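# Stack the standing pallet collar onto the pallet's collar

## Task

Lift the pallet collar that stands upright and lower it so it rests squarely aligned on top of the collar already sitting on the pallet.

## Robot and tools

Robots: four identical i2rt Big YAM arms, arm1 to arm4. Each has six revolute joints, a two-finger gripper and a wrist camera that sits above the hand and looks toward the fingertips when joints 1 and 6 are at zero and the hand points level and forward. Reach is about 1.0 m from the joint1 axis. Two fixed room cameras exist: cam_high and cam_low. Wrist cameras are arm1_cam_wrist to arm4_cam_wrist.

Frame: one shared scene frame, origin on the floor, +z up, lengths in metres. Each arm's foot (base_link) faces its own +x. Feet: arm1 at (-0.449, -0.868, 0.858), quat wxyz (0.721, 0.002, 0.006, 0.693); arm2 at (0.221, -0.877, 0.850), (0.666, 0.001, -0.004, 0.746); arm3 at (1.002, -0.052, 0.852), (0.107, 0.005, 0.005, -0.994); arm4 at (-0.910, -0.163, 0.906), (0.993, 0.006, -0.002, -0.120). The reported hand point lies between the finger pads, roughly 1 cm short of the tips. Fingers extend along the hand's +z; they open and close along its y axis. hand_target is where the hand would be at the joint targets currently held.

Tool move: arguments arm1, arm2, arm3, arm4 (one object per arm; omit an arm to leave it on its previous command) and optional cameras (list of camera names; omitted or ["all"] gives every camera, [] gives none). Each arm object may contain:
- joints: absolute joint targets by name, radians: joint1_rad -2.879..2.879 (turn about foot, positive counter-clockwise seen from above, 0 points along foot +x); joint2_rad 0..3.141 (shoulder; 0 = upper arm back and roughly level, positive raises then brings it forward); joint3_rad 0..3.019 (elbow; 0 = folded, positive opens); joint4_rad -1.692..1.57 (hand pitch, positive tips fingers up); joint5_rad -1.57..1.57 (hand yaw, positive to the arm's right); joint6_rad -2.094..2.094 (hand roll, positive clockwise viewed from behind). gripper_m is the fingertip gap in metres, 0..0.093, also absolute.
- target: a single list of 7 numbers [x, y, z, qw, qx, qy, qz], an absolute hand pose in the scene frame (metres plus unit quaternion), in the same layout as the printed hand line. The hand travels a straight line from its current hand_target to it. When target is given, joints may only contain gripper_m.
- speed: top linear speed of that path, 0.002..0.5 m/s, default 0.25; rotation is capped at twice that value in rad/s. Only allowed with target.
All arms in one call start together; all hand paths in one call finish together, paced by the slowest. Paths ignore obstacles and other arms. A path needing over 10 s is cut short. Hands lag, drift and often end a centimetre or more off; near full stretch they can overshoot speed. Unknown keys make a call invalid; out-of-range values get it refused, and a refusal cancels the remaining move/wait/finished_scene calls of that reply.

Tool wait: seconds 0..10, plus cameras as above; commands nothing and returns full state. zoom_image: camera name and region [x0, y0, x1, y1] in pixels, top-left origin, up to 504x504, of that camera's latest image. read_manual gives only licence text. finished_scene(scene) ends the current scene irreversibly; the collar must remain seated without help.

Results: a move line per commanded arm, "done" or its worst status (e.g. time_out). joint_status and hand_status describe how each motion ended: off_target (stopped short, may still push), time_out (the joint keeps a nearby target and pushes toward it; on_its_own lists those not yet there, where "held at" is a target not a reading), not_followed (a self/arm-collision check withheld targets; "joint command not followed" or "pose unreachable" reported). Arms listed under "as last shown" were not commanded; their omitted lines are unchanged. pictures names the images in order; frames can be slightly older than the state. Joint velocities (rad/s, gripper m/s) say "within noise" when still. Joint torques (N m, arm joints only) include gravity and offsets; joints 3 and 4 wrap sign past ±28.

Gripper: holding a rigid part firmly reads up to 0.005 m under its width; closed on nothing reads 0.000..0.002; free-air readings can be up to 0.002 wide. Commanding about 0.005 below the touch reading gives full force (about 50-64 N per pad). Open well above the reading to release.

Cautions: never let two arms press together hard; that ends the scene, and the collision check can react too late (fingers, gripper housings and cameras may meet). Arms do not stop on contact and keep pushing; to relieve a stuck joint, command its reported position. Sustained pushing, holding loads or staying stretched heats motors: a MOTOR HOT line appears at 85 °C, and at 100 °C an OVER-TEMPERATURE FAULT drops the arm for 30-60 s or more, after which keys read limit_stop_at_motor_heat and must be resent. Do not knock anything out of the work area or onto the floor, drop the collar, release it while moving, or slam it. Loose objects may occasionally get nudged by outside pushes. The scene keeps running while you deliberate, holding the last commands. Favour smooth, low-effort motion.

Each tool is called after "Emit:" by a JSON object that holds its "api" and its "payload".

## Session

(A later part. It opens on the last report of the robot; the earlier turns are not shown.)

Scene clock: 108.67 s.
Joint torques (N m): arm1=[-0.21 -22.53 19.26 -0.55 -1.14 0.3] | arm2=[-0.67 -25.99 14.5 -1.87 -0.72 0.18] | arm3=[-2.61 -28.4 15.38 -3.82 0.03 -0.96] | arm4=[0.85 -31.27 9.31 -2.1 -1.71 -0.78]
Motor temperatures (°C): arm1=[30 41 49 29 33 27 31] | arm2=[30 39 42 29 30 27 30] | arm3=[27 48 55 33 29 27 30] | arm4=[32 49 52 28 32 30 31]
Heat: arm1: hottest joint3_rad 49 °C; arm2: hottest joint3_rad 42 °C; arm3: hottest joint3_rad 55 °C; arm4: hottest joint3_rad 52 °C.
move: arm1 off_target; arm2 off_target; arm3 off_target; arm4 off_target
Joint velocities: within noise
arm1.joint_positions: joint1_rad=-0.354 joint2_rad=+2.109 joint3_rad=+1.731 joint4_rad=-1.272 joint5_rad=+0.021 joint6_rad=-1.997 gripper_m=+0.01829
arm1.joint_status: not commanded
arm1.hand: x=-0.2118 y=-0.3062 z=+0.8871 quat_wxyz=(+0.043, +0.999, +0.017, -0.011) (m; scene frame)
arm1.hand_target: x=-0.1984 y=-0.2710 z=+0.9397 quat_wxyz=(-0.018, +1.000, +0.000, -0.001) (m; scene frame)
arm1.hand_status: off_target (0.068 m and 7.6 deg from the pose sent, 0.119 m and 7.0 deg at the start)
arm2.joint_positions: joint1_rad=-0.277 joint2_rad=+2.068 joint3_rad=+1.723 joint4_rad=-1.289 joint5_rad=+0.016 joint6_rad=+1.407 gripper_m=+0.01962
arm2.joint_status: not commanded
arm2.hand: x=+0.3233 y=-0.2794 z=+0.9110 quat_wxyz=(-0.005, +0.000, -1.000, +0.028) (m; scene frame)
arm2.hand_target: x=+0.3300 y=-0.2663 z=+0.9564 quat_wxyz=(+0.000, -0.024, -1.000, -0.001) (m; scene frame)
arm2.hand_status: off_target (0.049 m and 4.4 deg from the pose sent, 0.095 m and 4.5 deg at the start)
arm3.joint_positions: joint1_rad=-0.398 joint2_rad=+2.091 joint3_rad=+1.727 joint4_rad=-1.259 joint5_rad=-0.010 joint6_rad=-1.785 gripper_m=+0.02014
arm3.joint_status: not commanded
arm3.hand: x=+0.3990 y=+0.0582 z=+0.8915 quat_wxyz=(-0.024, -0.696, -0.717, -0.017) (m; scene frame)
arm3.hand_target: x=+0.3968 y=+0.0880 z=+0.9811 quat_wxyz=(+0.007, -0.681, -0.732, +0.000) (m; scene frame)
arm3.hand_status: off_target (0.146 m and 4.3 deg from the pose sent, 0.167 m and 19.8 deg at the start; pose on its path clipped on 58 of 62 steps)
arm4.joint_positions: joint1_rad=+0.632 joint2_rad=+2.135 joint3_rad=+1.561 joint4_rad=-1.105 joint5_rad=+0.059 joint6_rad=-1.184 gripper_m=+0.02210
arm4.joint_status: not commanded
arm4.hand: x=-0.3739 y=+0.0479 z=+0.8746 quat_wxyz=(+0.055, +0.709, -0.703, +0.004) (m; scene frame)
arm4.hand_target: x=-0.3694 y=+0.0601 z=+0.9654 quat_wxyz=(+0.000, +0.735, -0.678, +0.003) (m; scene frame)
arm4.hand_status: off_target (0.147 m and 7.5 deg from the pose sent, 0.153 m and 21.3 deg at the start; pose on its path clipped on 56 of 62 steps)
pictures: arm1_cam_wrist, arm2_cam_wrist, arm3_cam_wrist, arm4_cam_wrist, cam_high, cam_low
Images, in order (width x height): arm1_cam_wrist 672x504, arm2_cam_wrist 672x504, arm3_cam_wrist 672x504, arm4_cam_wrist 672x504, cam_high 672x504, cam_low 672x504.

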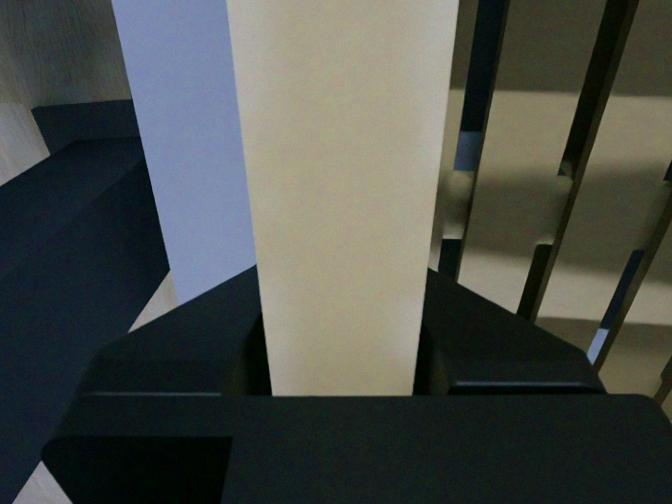

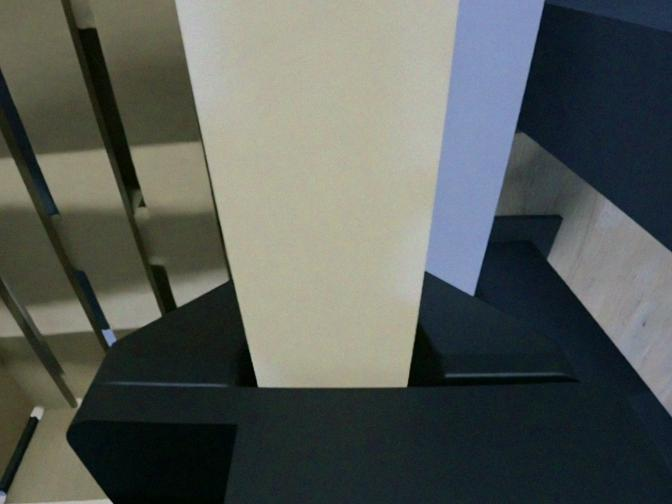

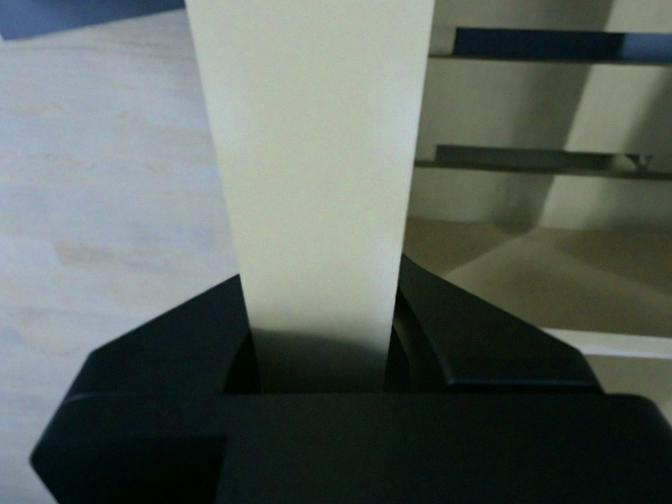

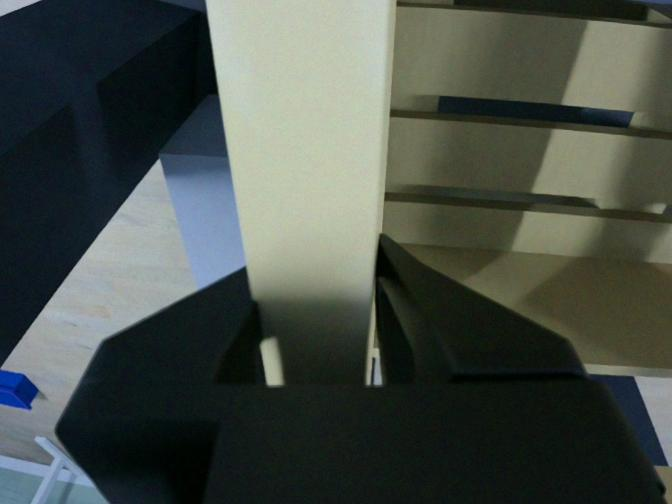

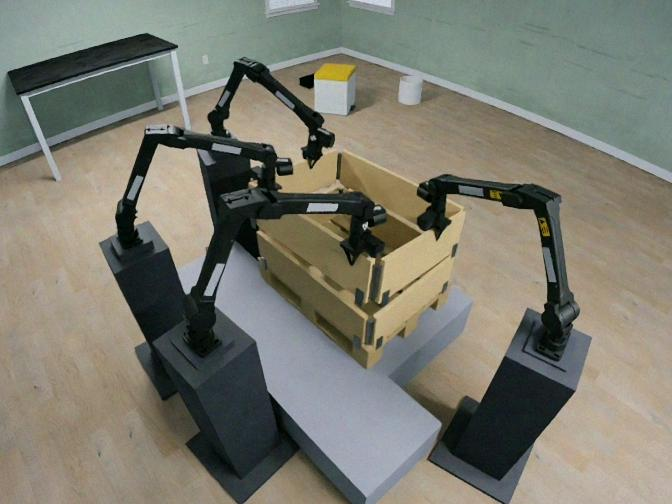

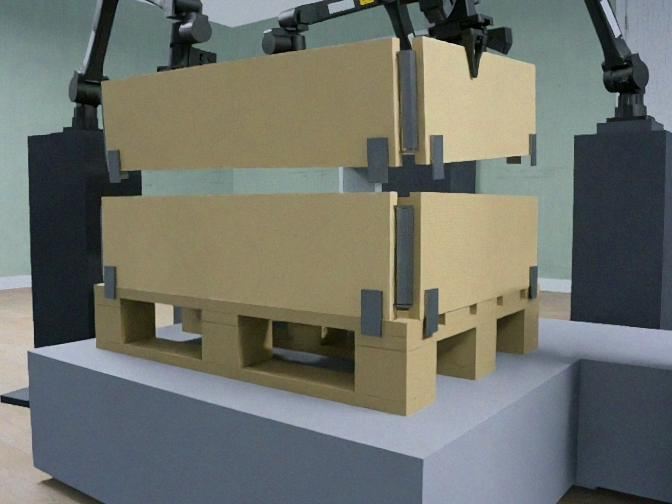

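Emit:
{"api": "move", "payload": {"arm1": {"target":[-0.196,-0.262,0.86,-0.02,0.9998,-0.01,0],"speed":0.1}, "arm2": {"target":[0.335,-0.262,0.868,0,0.03,1,0],"speed":0.1}, "arm3": {"target":[0.394,0.098,0.94,0,0.70,0.714,0],"speed":0.1}, "arm4": {"target":[-0.362,0.075,0.93,0,-0.73,0.683,0],"speed":0.1}}}

Emit:
{"api": "zoom_image", "payload": {"camera": "cam_high", "region": [220, 120, 480, 380]}}

Emit:
{"api": "zoom_image", "payload": {"camera": "cam_low", "region": [340, 130, 550, 350]}}

Emit:
{"api": "zoom_image", "payload": {"camera": "cam_low", "region": [60, 130, 270, 350]}}

Scene clock: 120.40 s.
Joint torques (N m): arm1=[-0.21 -22.12 13.37 1.2 -0.53 0.51] | arm2=[-0.85 -24.7 8.65 -0.34 -0.41 0.25] | arm3=[-2.14 -29.16 11.19 -2.63 -0.55 -0.29] | arm4=[0.38 -28.57 10.39 -2.17 -0.64 -0.42]
Motor temperatures (°C): arm1=[30 42 50 29 33 27 31] | arm2=[30 41 41 29 30 27 30] | arm3=[27 51 58 33 29 27 30] | arm4=[32 52 52 28 34 30 32]
Heat: arm1: hottest joint3_rad 50 °C; arm2: hottest joint2_rad 41 °C; arm3: hottest joint3_rad 58 °C; arm4: hottest joint2_rad 52 °C.
move: arm1 off_target; arm2 off_target; arm3 off_target; arm4 off_target
Joint velocities: within noise
arm1.joint_positions: joint1_rad=-0.354 joint2_rad=+2.186 joint3_rad=+1.731 joint4_rad=-1.154 joint5_rad=+0.003 joint6_rad=-1.999 gripper_m=+0.01829
arm1.joint_status: not commanded
arm1.hand: x=-0.2077 y=-0.2870 z=+0.8389 quat_wxyz=(+0.021, +1.000, +0.018, -0.012) (m; scene frame)
arm1.hand_target: x=-0.1967 y=-0.2635 z=+0.8609 quat_wxyz=(-0.020, +1.000, -0.009, -0.001) (m; scene frame)
arm1.hand_status: off_target (0.035 m and 5.8 deg from the pose sent, 0.054 m and 8.0 deg at the start)
arm2.joint_positions: joint1_rad=-0.281 joint2_rad=+2.138 joint3_rad=+1.699 joint4_rad=-1.146 joint5_rad=+0.008 joint6_rad=+1.404 gripper_m=+0.01961
arm2.joint_status: not commanded
arm2.hand: x=+0.3273 y=-0.2608 z=+0.8599 quat_wxyz=(-0.005, +0.000, -1.000, +0.004) (m; scene frame)
arm2.hand_target: x=+0.3348 y=-0.2620 z=+0.8681 quat_wxyz=(+0.000, -0.030, -1.000, +0.000) (m; scene frame)
arm2.hand_status: off_target (0.011 m and 3.5 deg from the pose sent, 0.048 m and 4.8 deg at the start)
arm3.joint_positions: joint1_rad=-0.418 joint2_rad=+2.143 joint3_rad=+1.728 joint4_rad=-1.209 joint5_rad=+0.013 joint6_rad=-1.814 gripper_m=+0.02056
arm3.joint_status: not commanded
arm3.hand: x=+0.3951 y=+0.0759 z=+0.8602 quat_wxyz=(-0.018, -0.693, -0.721, -0.027) (m; scene frame)
arm3.hand_target: x=+0.3960 y=+0.0988 z=+0.9354 quat_wxyz=(+0.005, -0.700, -0.714, -0.005) (m; scene frame)
arm3.hand_status: off_target (0.083 m and 3.9 deg from the pose sent, 0.063 m and 3.4 deg at the start)
arm4.joint_positions: joint1_rad=+0.653 joint2_rad=+2.170 joint3_rad=+1.547 joint4_rad=-1.031 joint5_rad=+0.023 joint6_rad=-1.193 gripper_m=+0.02168
arm4.joint_status: not commanded
arm4.hand: x=-0.3759 y=+0.0671 z=+0.8493 quat_wxyz=(+0.037, +0.720, -0.693, -0.007) (m; scene frame)
arm4.hand_target: x=-0.3637 y=+0.0747 z=+0.9253 quat_wxyz=(-0.001, +0.730, -0.683, +0.000) (m; scene frame)
arm4.hand_status: off_target (0.082 m and 4.6 deg from the pose sent, 0.063 m and 7.1 deg at the start)
pictures: arm1_cam_wrist, arm2_cam_wrist, arm3_cam_wrist, arm4_cam_wrist, cam_high, cam_low
Images, in order (width x height): arm1_cam_wrist 672x504, arm2_cam_wrist 672x504, arm3_cam_wrist 672x504, arm4_cam_wrist 672x504, cam_high 672x504, cam_low 672x504.

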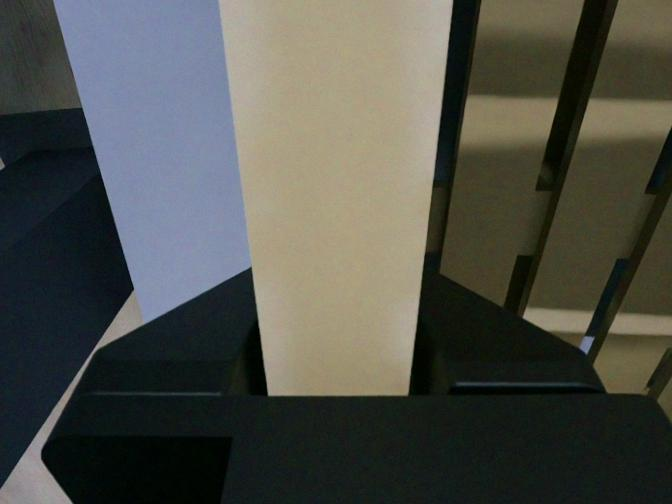

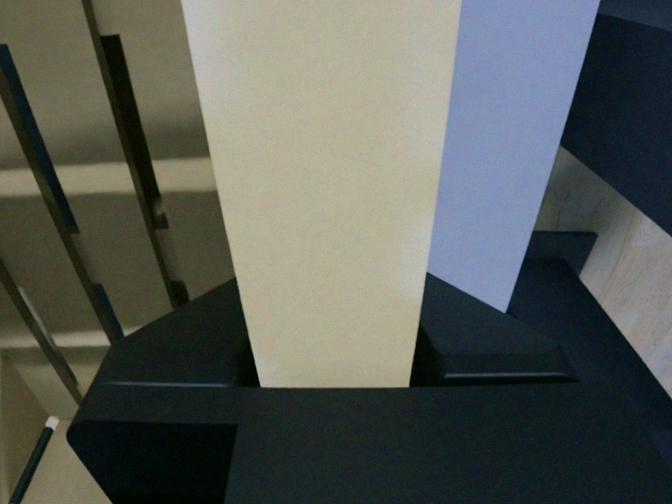

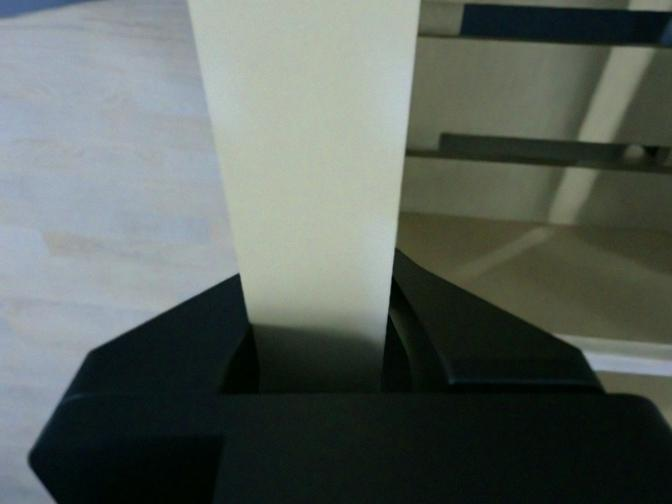

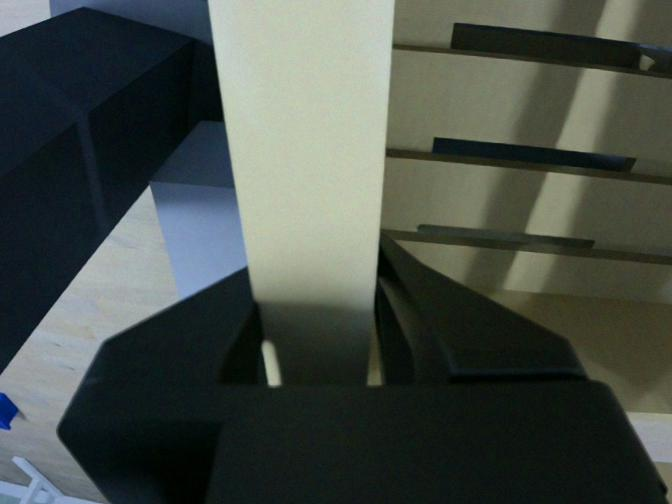

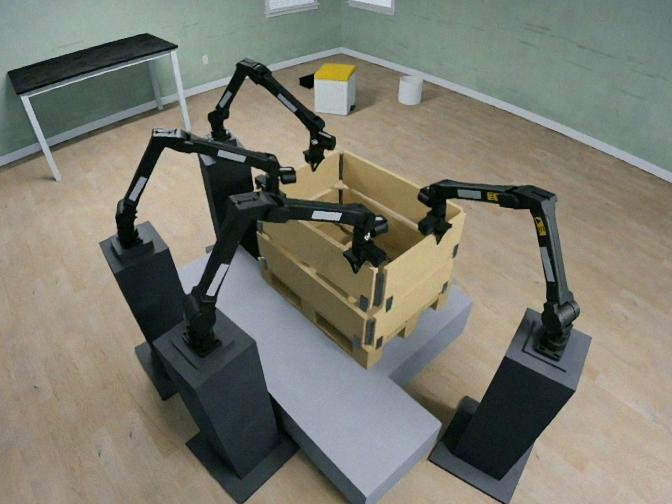

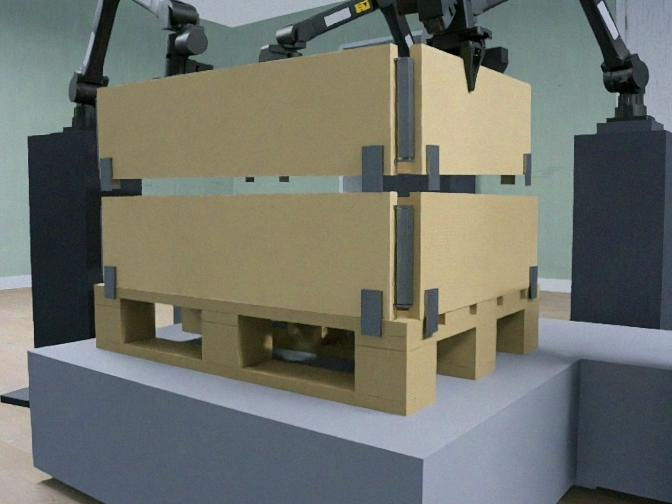

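Scaled by 1.938 from the camera's 672x504 image, which has a finer 960x720 frame.

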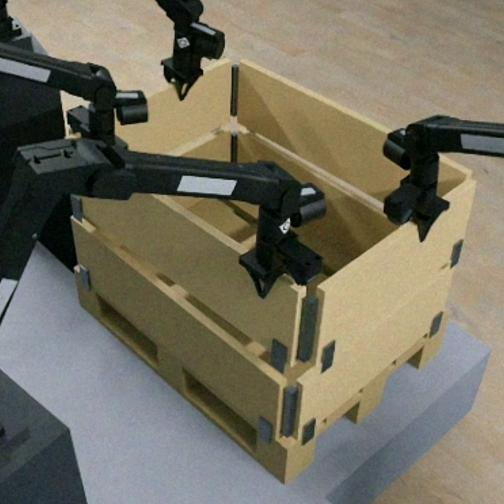

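Scaled by 2.291 from the camera's 672x504 image, which has a finer 960x720 frame.

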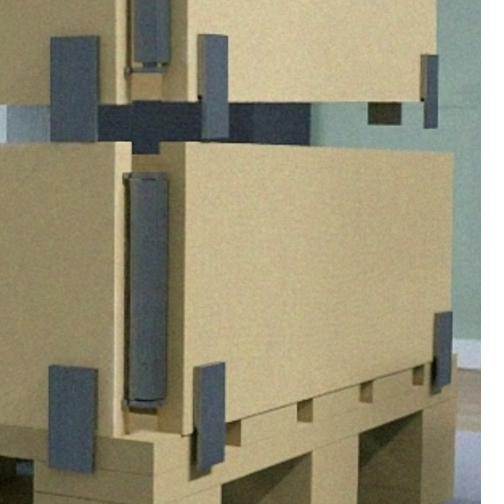

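Scaled by 2.291 from the camera's 672x504 image, which has a finer 960x720 frame.

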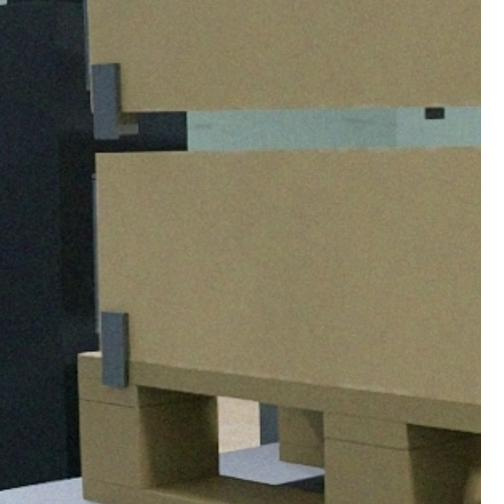

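Emit:
{"api": "move", "payload": {"arm1": {"target":[-0.198,-0.280,0.825,-0.02,0.9998,-0.01,0],"speed":0.08}, "arm2": {"target":[0.335,-0.272,0.83,0,0.03,1,0],"speed":0.08}, "arm3": {"target":[0.407,0.090,0.91,0,0.70,0.714,0],"speed":0.08}, "arm4": {"target":[-0.350,0.068,0.905,0,-0.73,0.683,0],"speed":0.08}}}

Emit:
{"api": "zoom_image", "payload": {"camera": "cam_high", "region": [220, 120, 480, 380]}}

Emit:
{"api": "zoom_image", "payload": {"camera": "cam_low", "region": [340, 130, 550, 350]}}

Emit:
{"api": "zoom_image", "payload": {"camera": "cam_low", "region": [60, 130, 270, 350]}}

Scene clock: 128.97 s.
Joint torques (N m): arm1=[-0.15 -21.95 10.09 1.07 -0.31 0.45] | arm2=[-0.38 -23.88 7.86 -0.58 -0.15 0.27] | arm3=[-1.38 -29.45 8.91 -2.54 -0.13 -0.25] | arm4=[-0.97 -26.46 11.47 -2.06 -0.07 -0.43]
Motor temperatures (°C): arm1=[30 43 50 29 32 27 31] | arm2=[30 41 40 29 29 27 30] | arm3=[27 53 57 33 29 27 30] | arm4=[32 50 52 28 32 30 32]
Heat: arm1: hottest joint3_rad 50 °C; arm2: hottest joint2_rad 41 °C; arm3: hottest joint3_rad 57 °C; arm4: hottest joint3_rad 52 °C.
move: arm1 off_target; arm2 off_target; arm3 off_target; arm4 off_target
Joint velocities: within noise
arm1.joint_positions: joint1_rad=-0.363 joint2_rad=+2.192 joint3_rad=+1.668 joint4_rad=-1.048 joint5_rad=-0.003 joint6_rad=-1.999 gripper_m=+0.01829
arm1.joint_status: not commanded
arm1.hand: x=-0.2048 y=-0.2906 z=+0.8139 quat_wxyz=(+0.002, +1.000, +0.013, -0.007) (m; scene frame)
arm1.hand_target: x=-0.1982 y=-0.2802 z=+0.8253 quat_wxyz=(-0.020, +1.000, -0.010, -0.001) (m; scene frame)
arm1.hand_status: off_target (0.017 m and 3.8 deg from the pose sent, 0.018 m and 5.8 deg at the start)
arm2.joint_positions: joint1_rad=-0.290 joint2_rad=+2.153 joint3_rad=+1.632 joint4_rad=-1.043 joint5_rad=+0.000 joint6_rad=+1.396 gripper_m=+0.01961
arm2.joint_status: not commanded
arm2.hand: x=+0.3311 y=-0.2667 z=+0.8277 quat_wxyz=(-0.003, -0.001, -1.000, -0.007) (m; scene frame)
arm2.hand_target: x=+0.3347 y=-0.2720 z=+0.8300 quat_wxyz=(+0.001, -0.029, -1.000, +0.000) (m; scene frame)
arm2.hand_status: off_target (0.007 m and 3.4 deg from the pose sent, 0.033 m and 3.5 deg at the start)
arm3.joint_positions: joint1_rad=-0.418 joint2_rad=+2.143 joint3_rad=+1.659 joint4_rad=-1.124 joint5_rad=-0.019 joint6_rad=-1.809 gripper_m=+0.02051
arm3.joint_status: not commanded
arm3.hand: x=+0.4016 y=+0.0692 z=+0.8364 quat_wxyz=(-0.020, -0.695, -0.719, -0.009) (m; scene frame)
arm3.hand_target: x=+0.4067 y=+0.0877 z=+0.9049 quat_wxyz=(-0.001, -0.700, -0.714, +0.003) (m; scene frame)
arm3.hand_status: off_target (0.077 m and 2.7 deg from the pose sent, 0.053 m and 3.9 deg at the start)
arm4.joint_positions: joint1_rad=+0.648 joint2_rad=+2.188 joint3_rad=+1.547 joint4_rad=-1.002 joint5_rad=+0.008 joint6_rad=-1.208 gripper_m=+0.02097
arm4.joint_status: not commanded
arm4.hand: x=-0.3724 y=+0.0684 z=+0.8388 quat_wxyz=(+0.028, +0.723, -0.690, -0.012) (m; scene frame)
arm4.hand_target: x=-0.3524 y=+0.0677 z=+0.9026 quat_wxyz=(-0.001, +0.730, -0.684, +0.000) (m; scene frame)
arm4.hand_status: off_target (0.070 m and 3.7 deg from the pose sent, 0.061 m and 4.6 deg at the start)
pictures: arm1_cam_wrist, arm2_cam_wrist, arm3_cam_wrist, arm4_cam_wrist, cam_high, cam_low
Images, in order (width x height): arm1_cam_wrist 672x504, arm2_cam_wrist 672x504, arm3_cam_wrist 672x504, arm4_cam_wrist 672x504, cam_high 672x504, cam_low 672x504.

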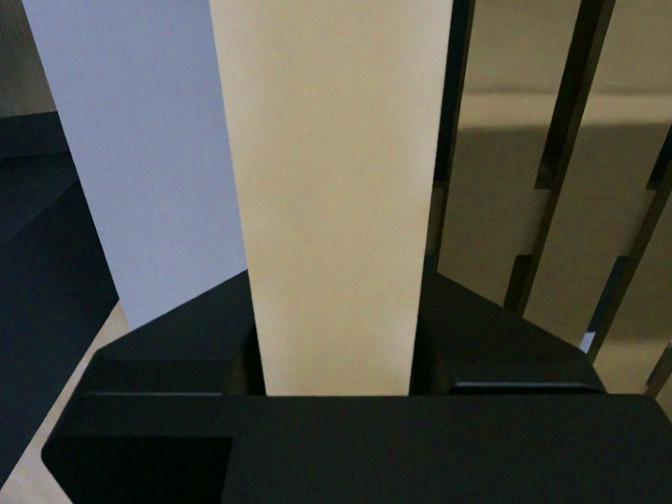

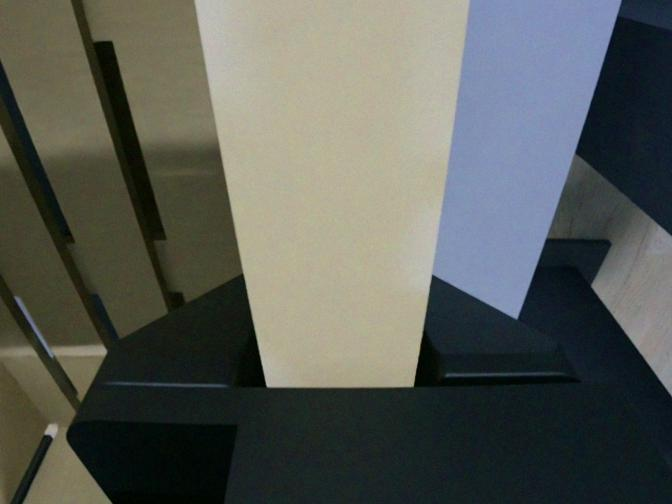

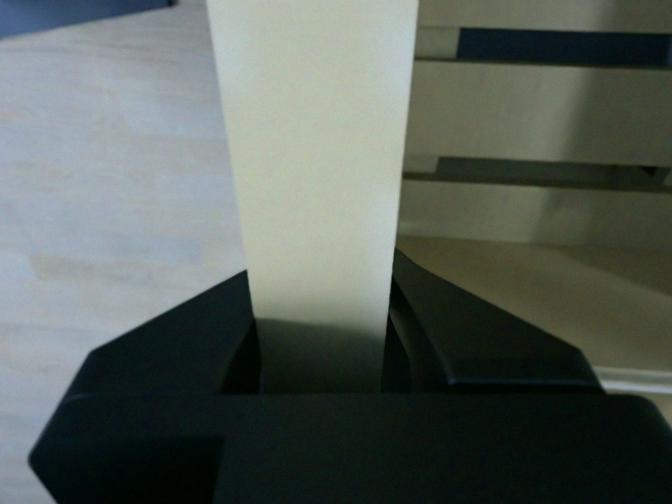

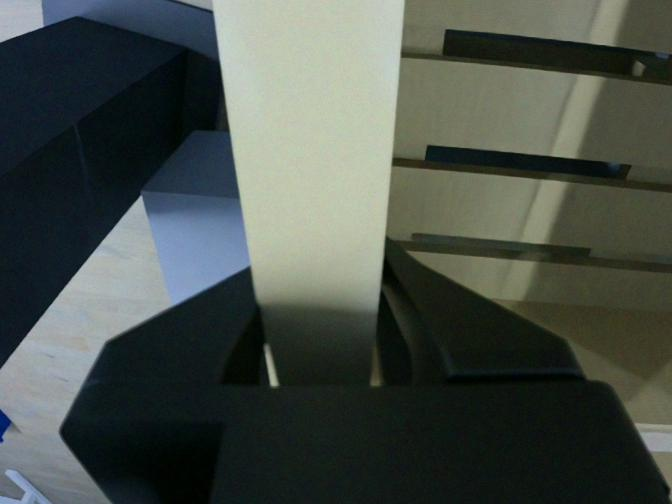

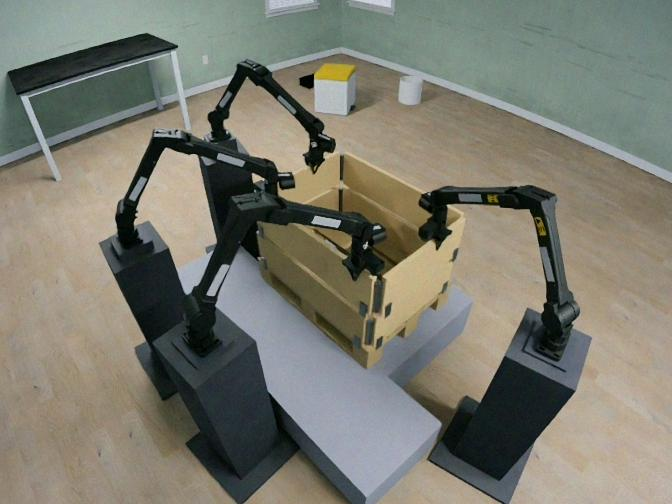

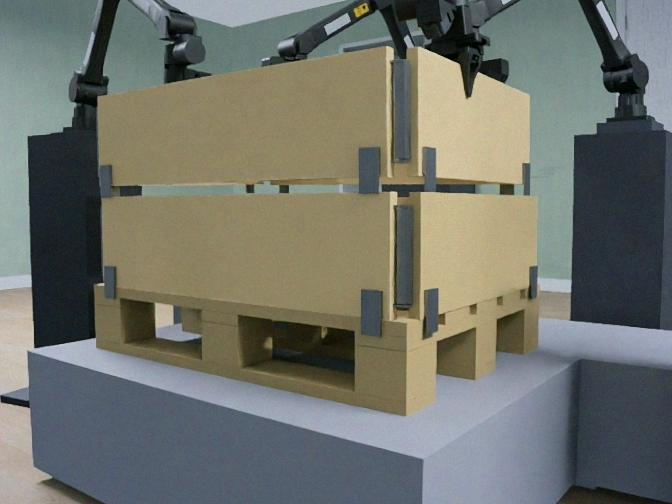

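Scaled by 1.938 from the camera's 672x504 image, which has a finer 960x720 frame.

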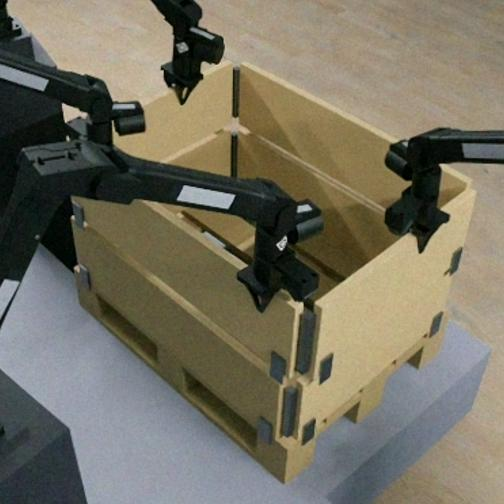

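Scaled by 2.291 from the camera's 672x504 image, which has a finer 960x720 frame.

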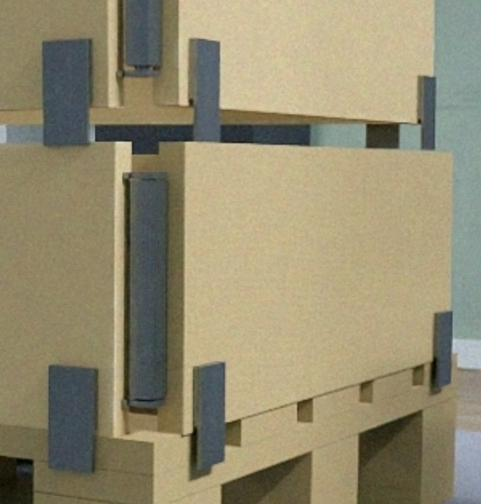

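Scaled by 2.291 from the camera's 672x504 image, which has a finer 960x720 frame.

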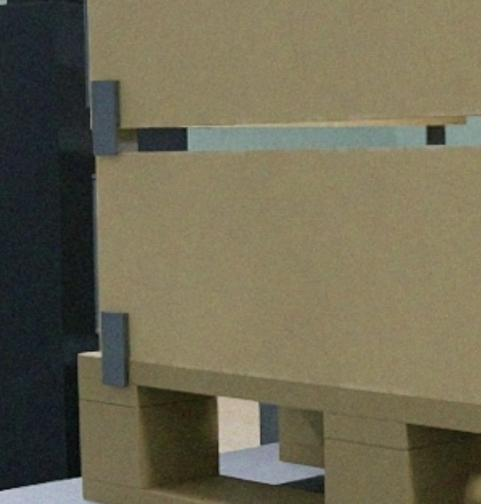

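Emit:
{"api": "move", "payload": {"arm1": {"target":[-0.226,-0.287,0.818,-0.02,0.9998,-0.01,0],"speed":0.08}, "arm2": {"target":[0.306,-0.278,0.822,0,0.03,1,0],"speed":0.08}, "arm3": {"target":[0.402,0.086,0.90,0,0.70,0.714,0],"speed":0.08}, "arm4": {"target":[-0.355,0.066,0.89,0,-0.73,0.683,0],"speed":0.08}}}

Emit:
{"api": "zoom_image", "payload": {"camera": "cam_high", "region": [220, 120, 480, 380]}}

Emit:
{"api": "zoom_image", "payload": {"camera": "cam_low", "region": [340, 130, 550, 350]}}

Emit:
{"api": "zoom_image", "payload": {"camera": "cam_low", "region": [60, 130, 270, 350]}}

Scene clock: 140.00 s.
Joint torques (N m): arm1=[2.32 -22.59 7.62 0.72 -0.2 0.77] | arm2=[1.61 -24.82 6.41 -0.73 -0.09 0.63] | arm3=[-1.08 -28.57 9.72 -2.59 0.19 -0.34] | arm4=[-0.85 -25.93 9.22 -1.07 0.05 -0.49]
Motor temperatures (°C): arm1=[30 45 50 29 32 27 32] | arm2=[30 39 39 29 29 27 30] | arm3=[27 55 54 33 29 27 30] | arm4=[32 48 54 28 31 30 32]
Heat: arm1: hottest joint3_rad 50 °C; arm2: hottest joint2_rad 39 °C; arm3: hottest joint2_rad 55 °C; arm4: hottest joint3_rad 54 °C.
move: arm1 off_target; arm2 off_target; arm3 off_target; arm4 off_target
Joint velocities: within noise
arm1.joint_positions: joint1_rad=-0.357 joint2_rad=+2.176 joint3_rad=+1.619 joint4_rad=-0.993 joint5_rad=-0.005 joint6_rad=-1.994 gripper_m=+0.01829
arm1.joint_status: not commanded
arm1.hand: x=-0.2102 y=-0.2940 z=+0.8076 quat_wxyz=(-0.008, +1.000, +0.014, -0.003) (m; scene frame)
arm1.hand_target: x=-0.2256 y=-0.2872 z=+0.8176 quat_wxyz=(-0.020, +1.000, -0.009, -0.001) (m; scene frame)
arm1.hand_status: off_target (0.020 m and 3.1 deg from the pose sent, 0.022 m and 3.8 deg at the start)
arm2.joint_positions: joint1_rad=-0.271 joint2_rad=+2.153 joint3_rad=+1.600 joint4_rad=-1.003 joint5_rad=-0.001 joint6_rad=+1.402 gripper_m=+0.01961
arm2.joint_status: not commanded
arm2.hand: x=+0.3186 y=-0.2687 z=+0.8173 quat_wxyz=(-0.003, +0.005, -1.000, -0.011) (m; scene frame)
arm2.hand_target: x=+0.3060 y=-0.2775 z=+0.8218 quat_wxyz=(+0.001, -0.029, -1.000, -0.001) (m; scene frame)
arm2.hand_status: off_target (0.016 m and 4.3 deg from the pose sent, 0.028 m and 3.4 deg at the start)
arm3.joint_positions: joint1_rad=-0.415 joint2_rad=+2.151 joint3_rad=+1.652 joint4_rad=-1.109 joint5_rad=-0.024 joint6_rad=-1.792 gripper_m=+0.02050
arm3.joint_status: not commanded
arm3.hand: x=+0.4017 y=+0.0665 z=+0.8292 quat_wxyz=(-0.021, -0.700, -0.714, -0.007) (m; scene frame)
arm3.hand_target: x=+0.4026 y=+0.0844 z=+0.8958 quat_wxyz=(+0.000, -0.700, -0.714, +0.001) (m; scene frame)
arm3.hand_status: off_target (0.073 m and 2.6 deg from the pose sent, 0.066 m and 2.7 deg at the start)
arm4.joint_positions: joint1_rad=+0.648 joint2_rad=+2.189 joint3_rad=+1.546 joint4_rad=-0.995 joint5_rad=+0.010 joint6_rad=-1.202 gripper_m=+0.02049
arm4.joint_status: not commanded
arm4.hand: x=-0.3709 y=+0.0683 z=+0.8379 quat_wxyz=(+0.026, +0.721, -0.693, -0.011) (m; scene frame)
arm4.hand_target: x=-0.3560 y=+0.0653 z=+0.8881 quat_wxyz=(+0.001, +0.730, -0.684, +0.001) (m; scene frame)
arm4.hand_status: off_target (0.055 m and 3.6 deg from the pose sent, 0.054 m and 3.7 deg at the start)
pictures: arm1_cam_wrist, arm2_cam_wrist, arm3_cam_wrist, arm4_cam_wrist, cam_high, cam_low
Images, in order (width x height): arm1_cam_wrist 672x504, arm2_cam_wrist 672x504, arm3_cam_wrist 672x504, arm4_cam_wrist 672x504, cam_high 672x504, cam_low 672x504.

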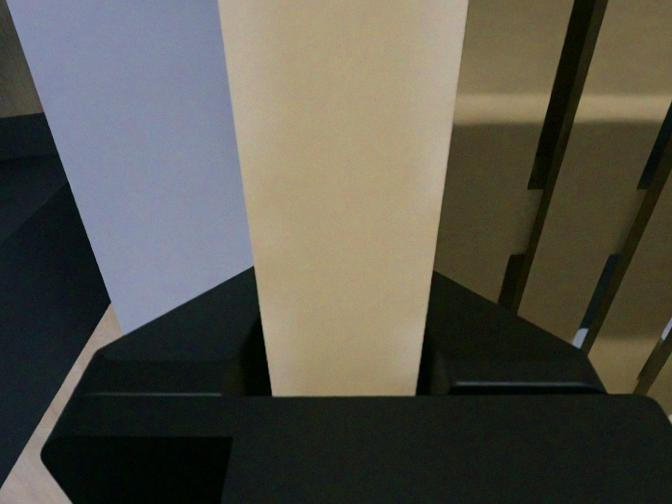

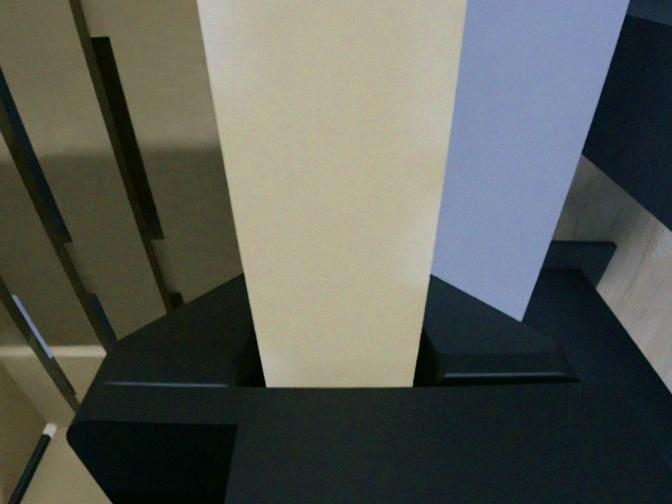

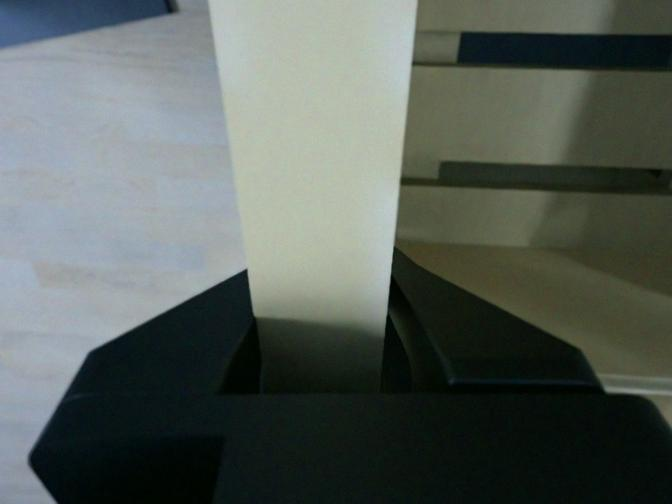

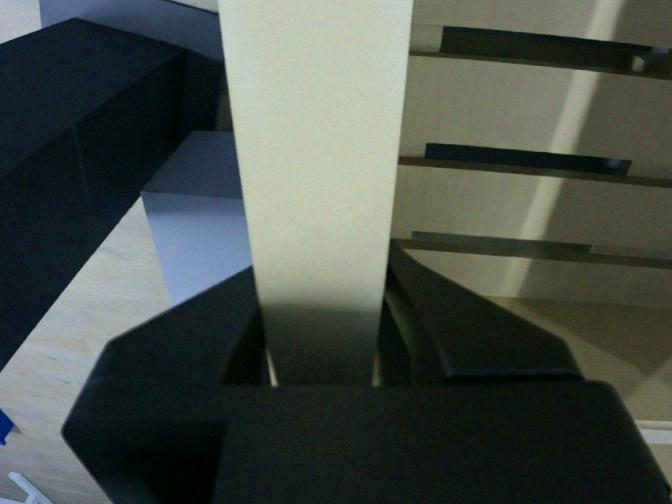

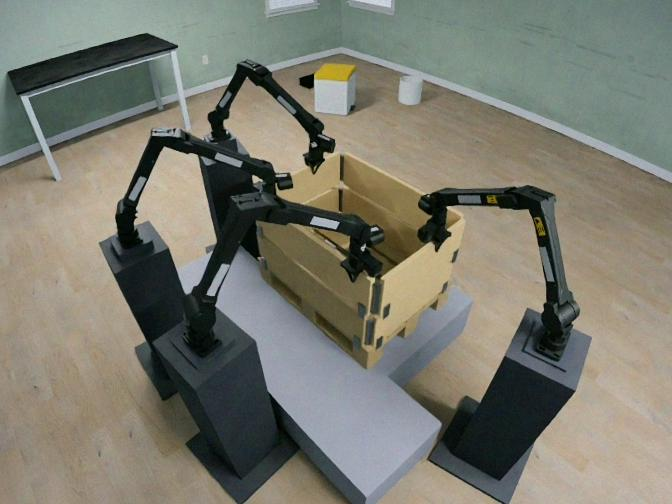

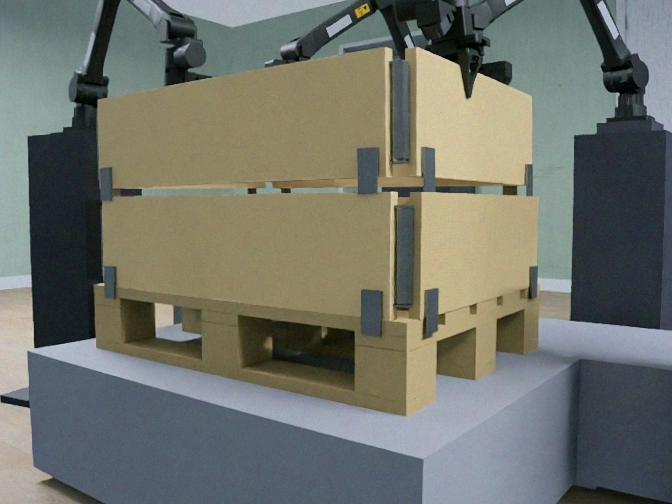

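Scaled by 1.938 from the camera's 672x504 image, which has a finer 960x720 frame.

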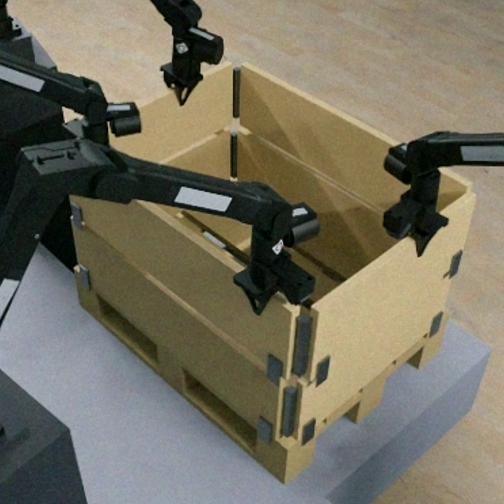

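Scaled by 2.291 from the camera's 672x504 image, which has a finer 960x720 frame.

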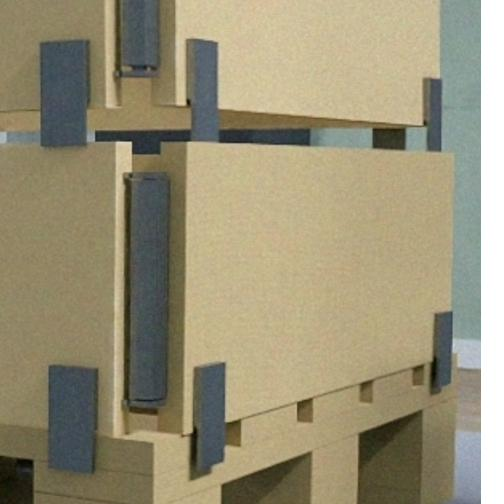

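Scaled by 2.291 from the camera's 672x504 image, which has a finer 960x720 frame.

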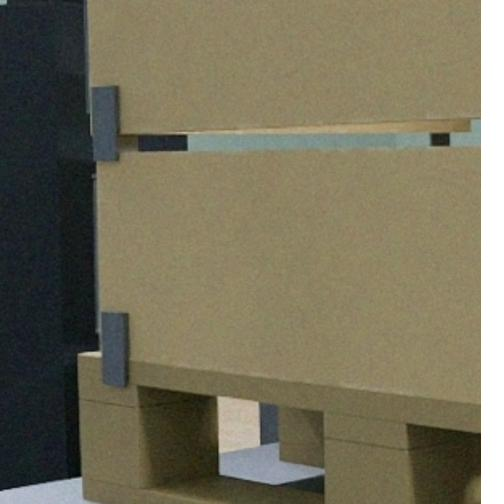

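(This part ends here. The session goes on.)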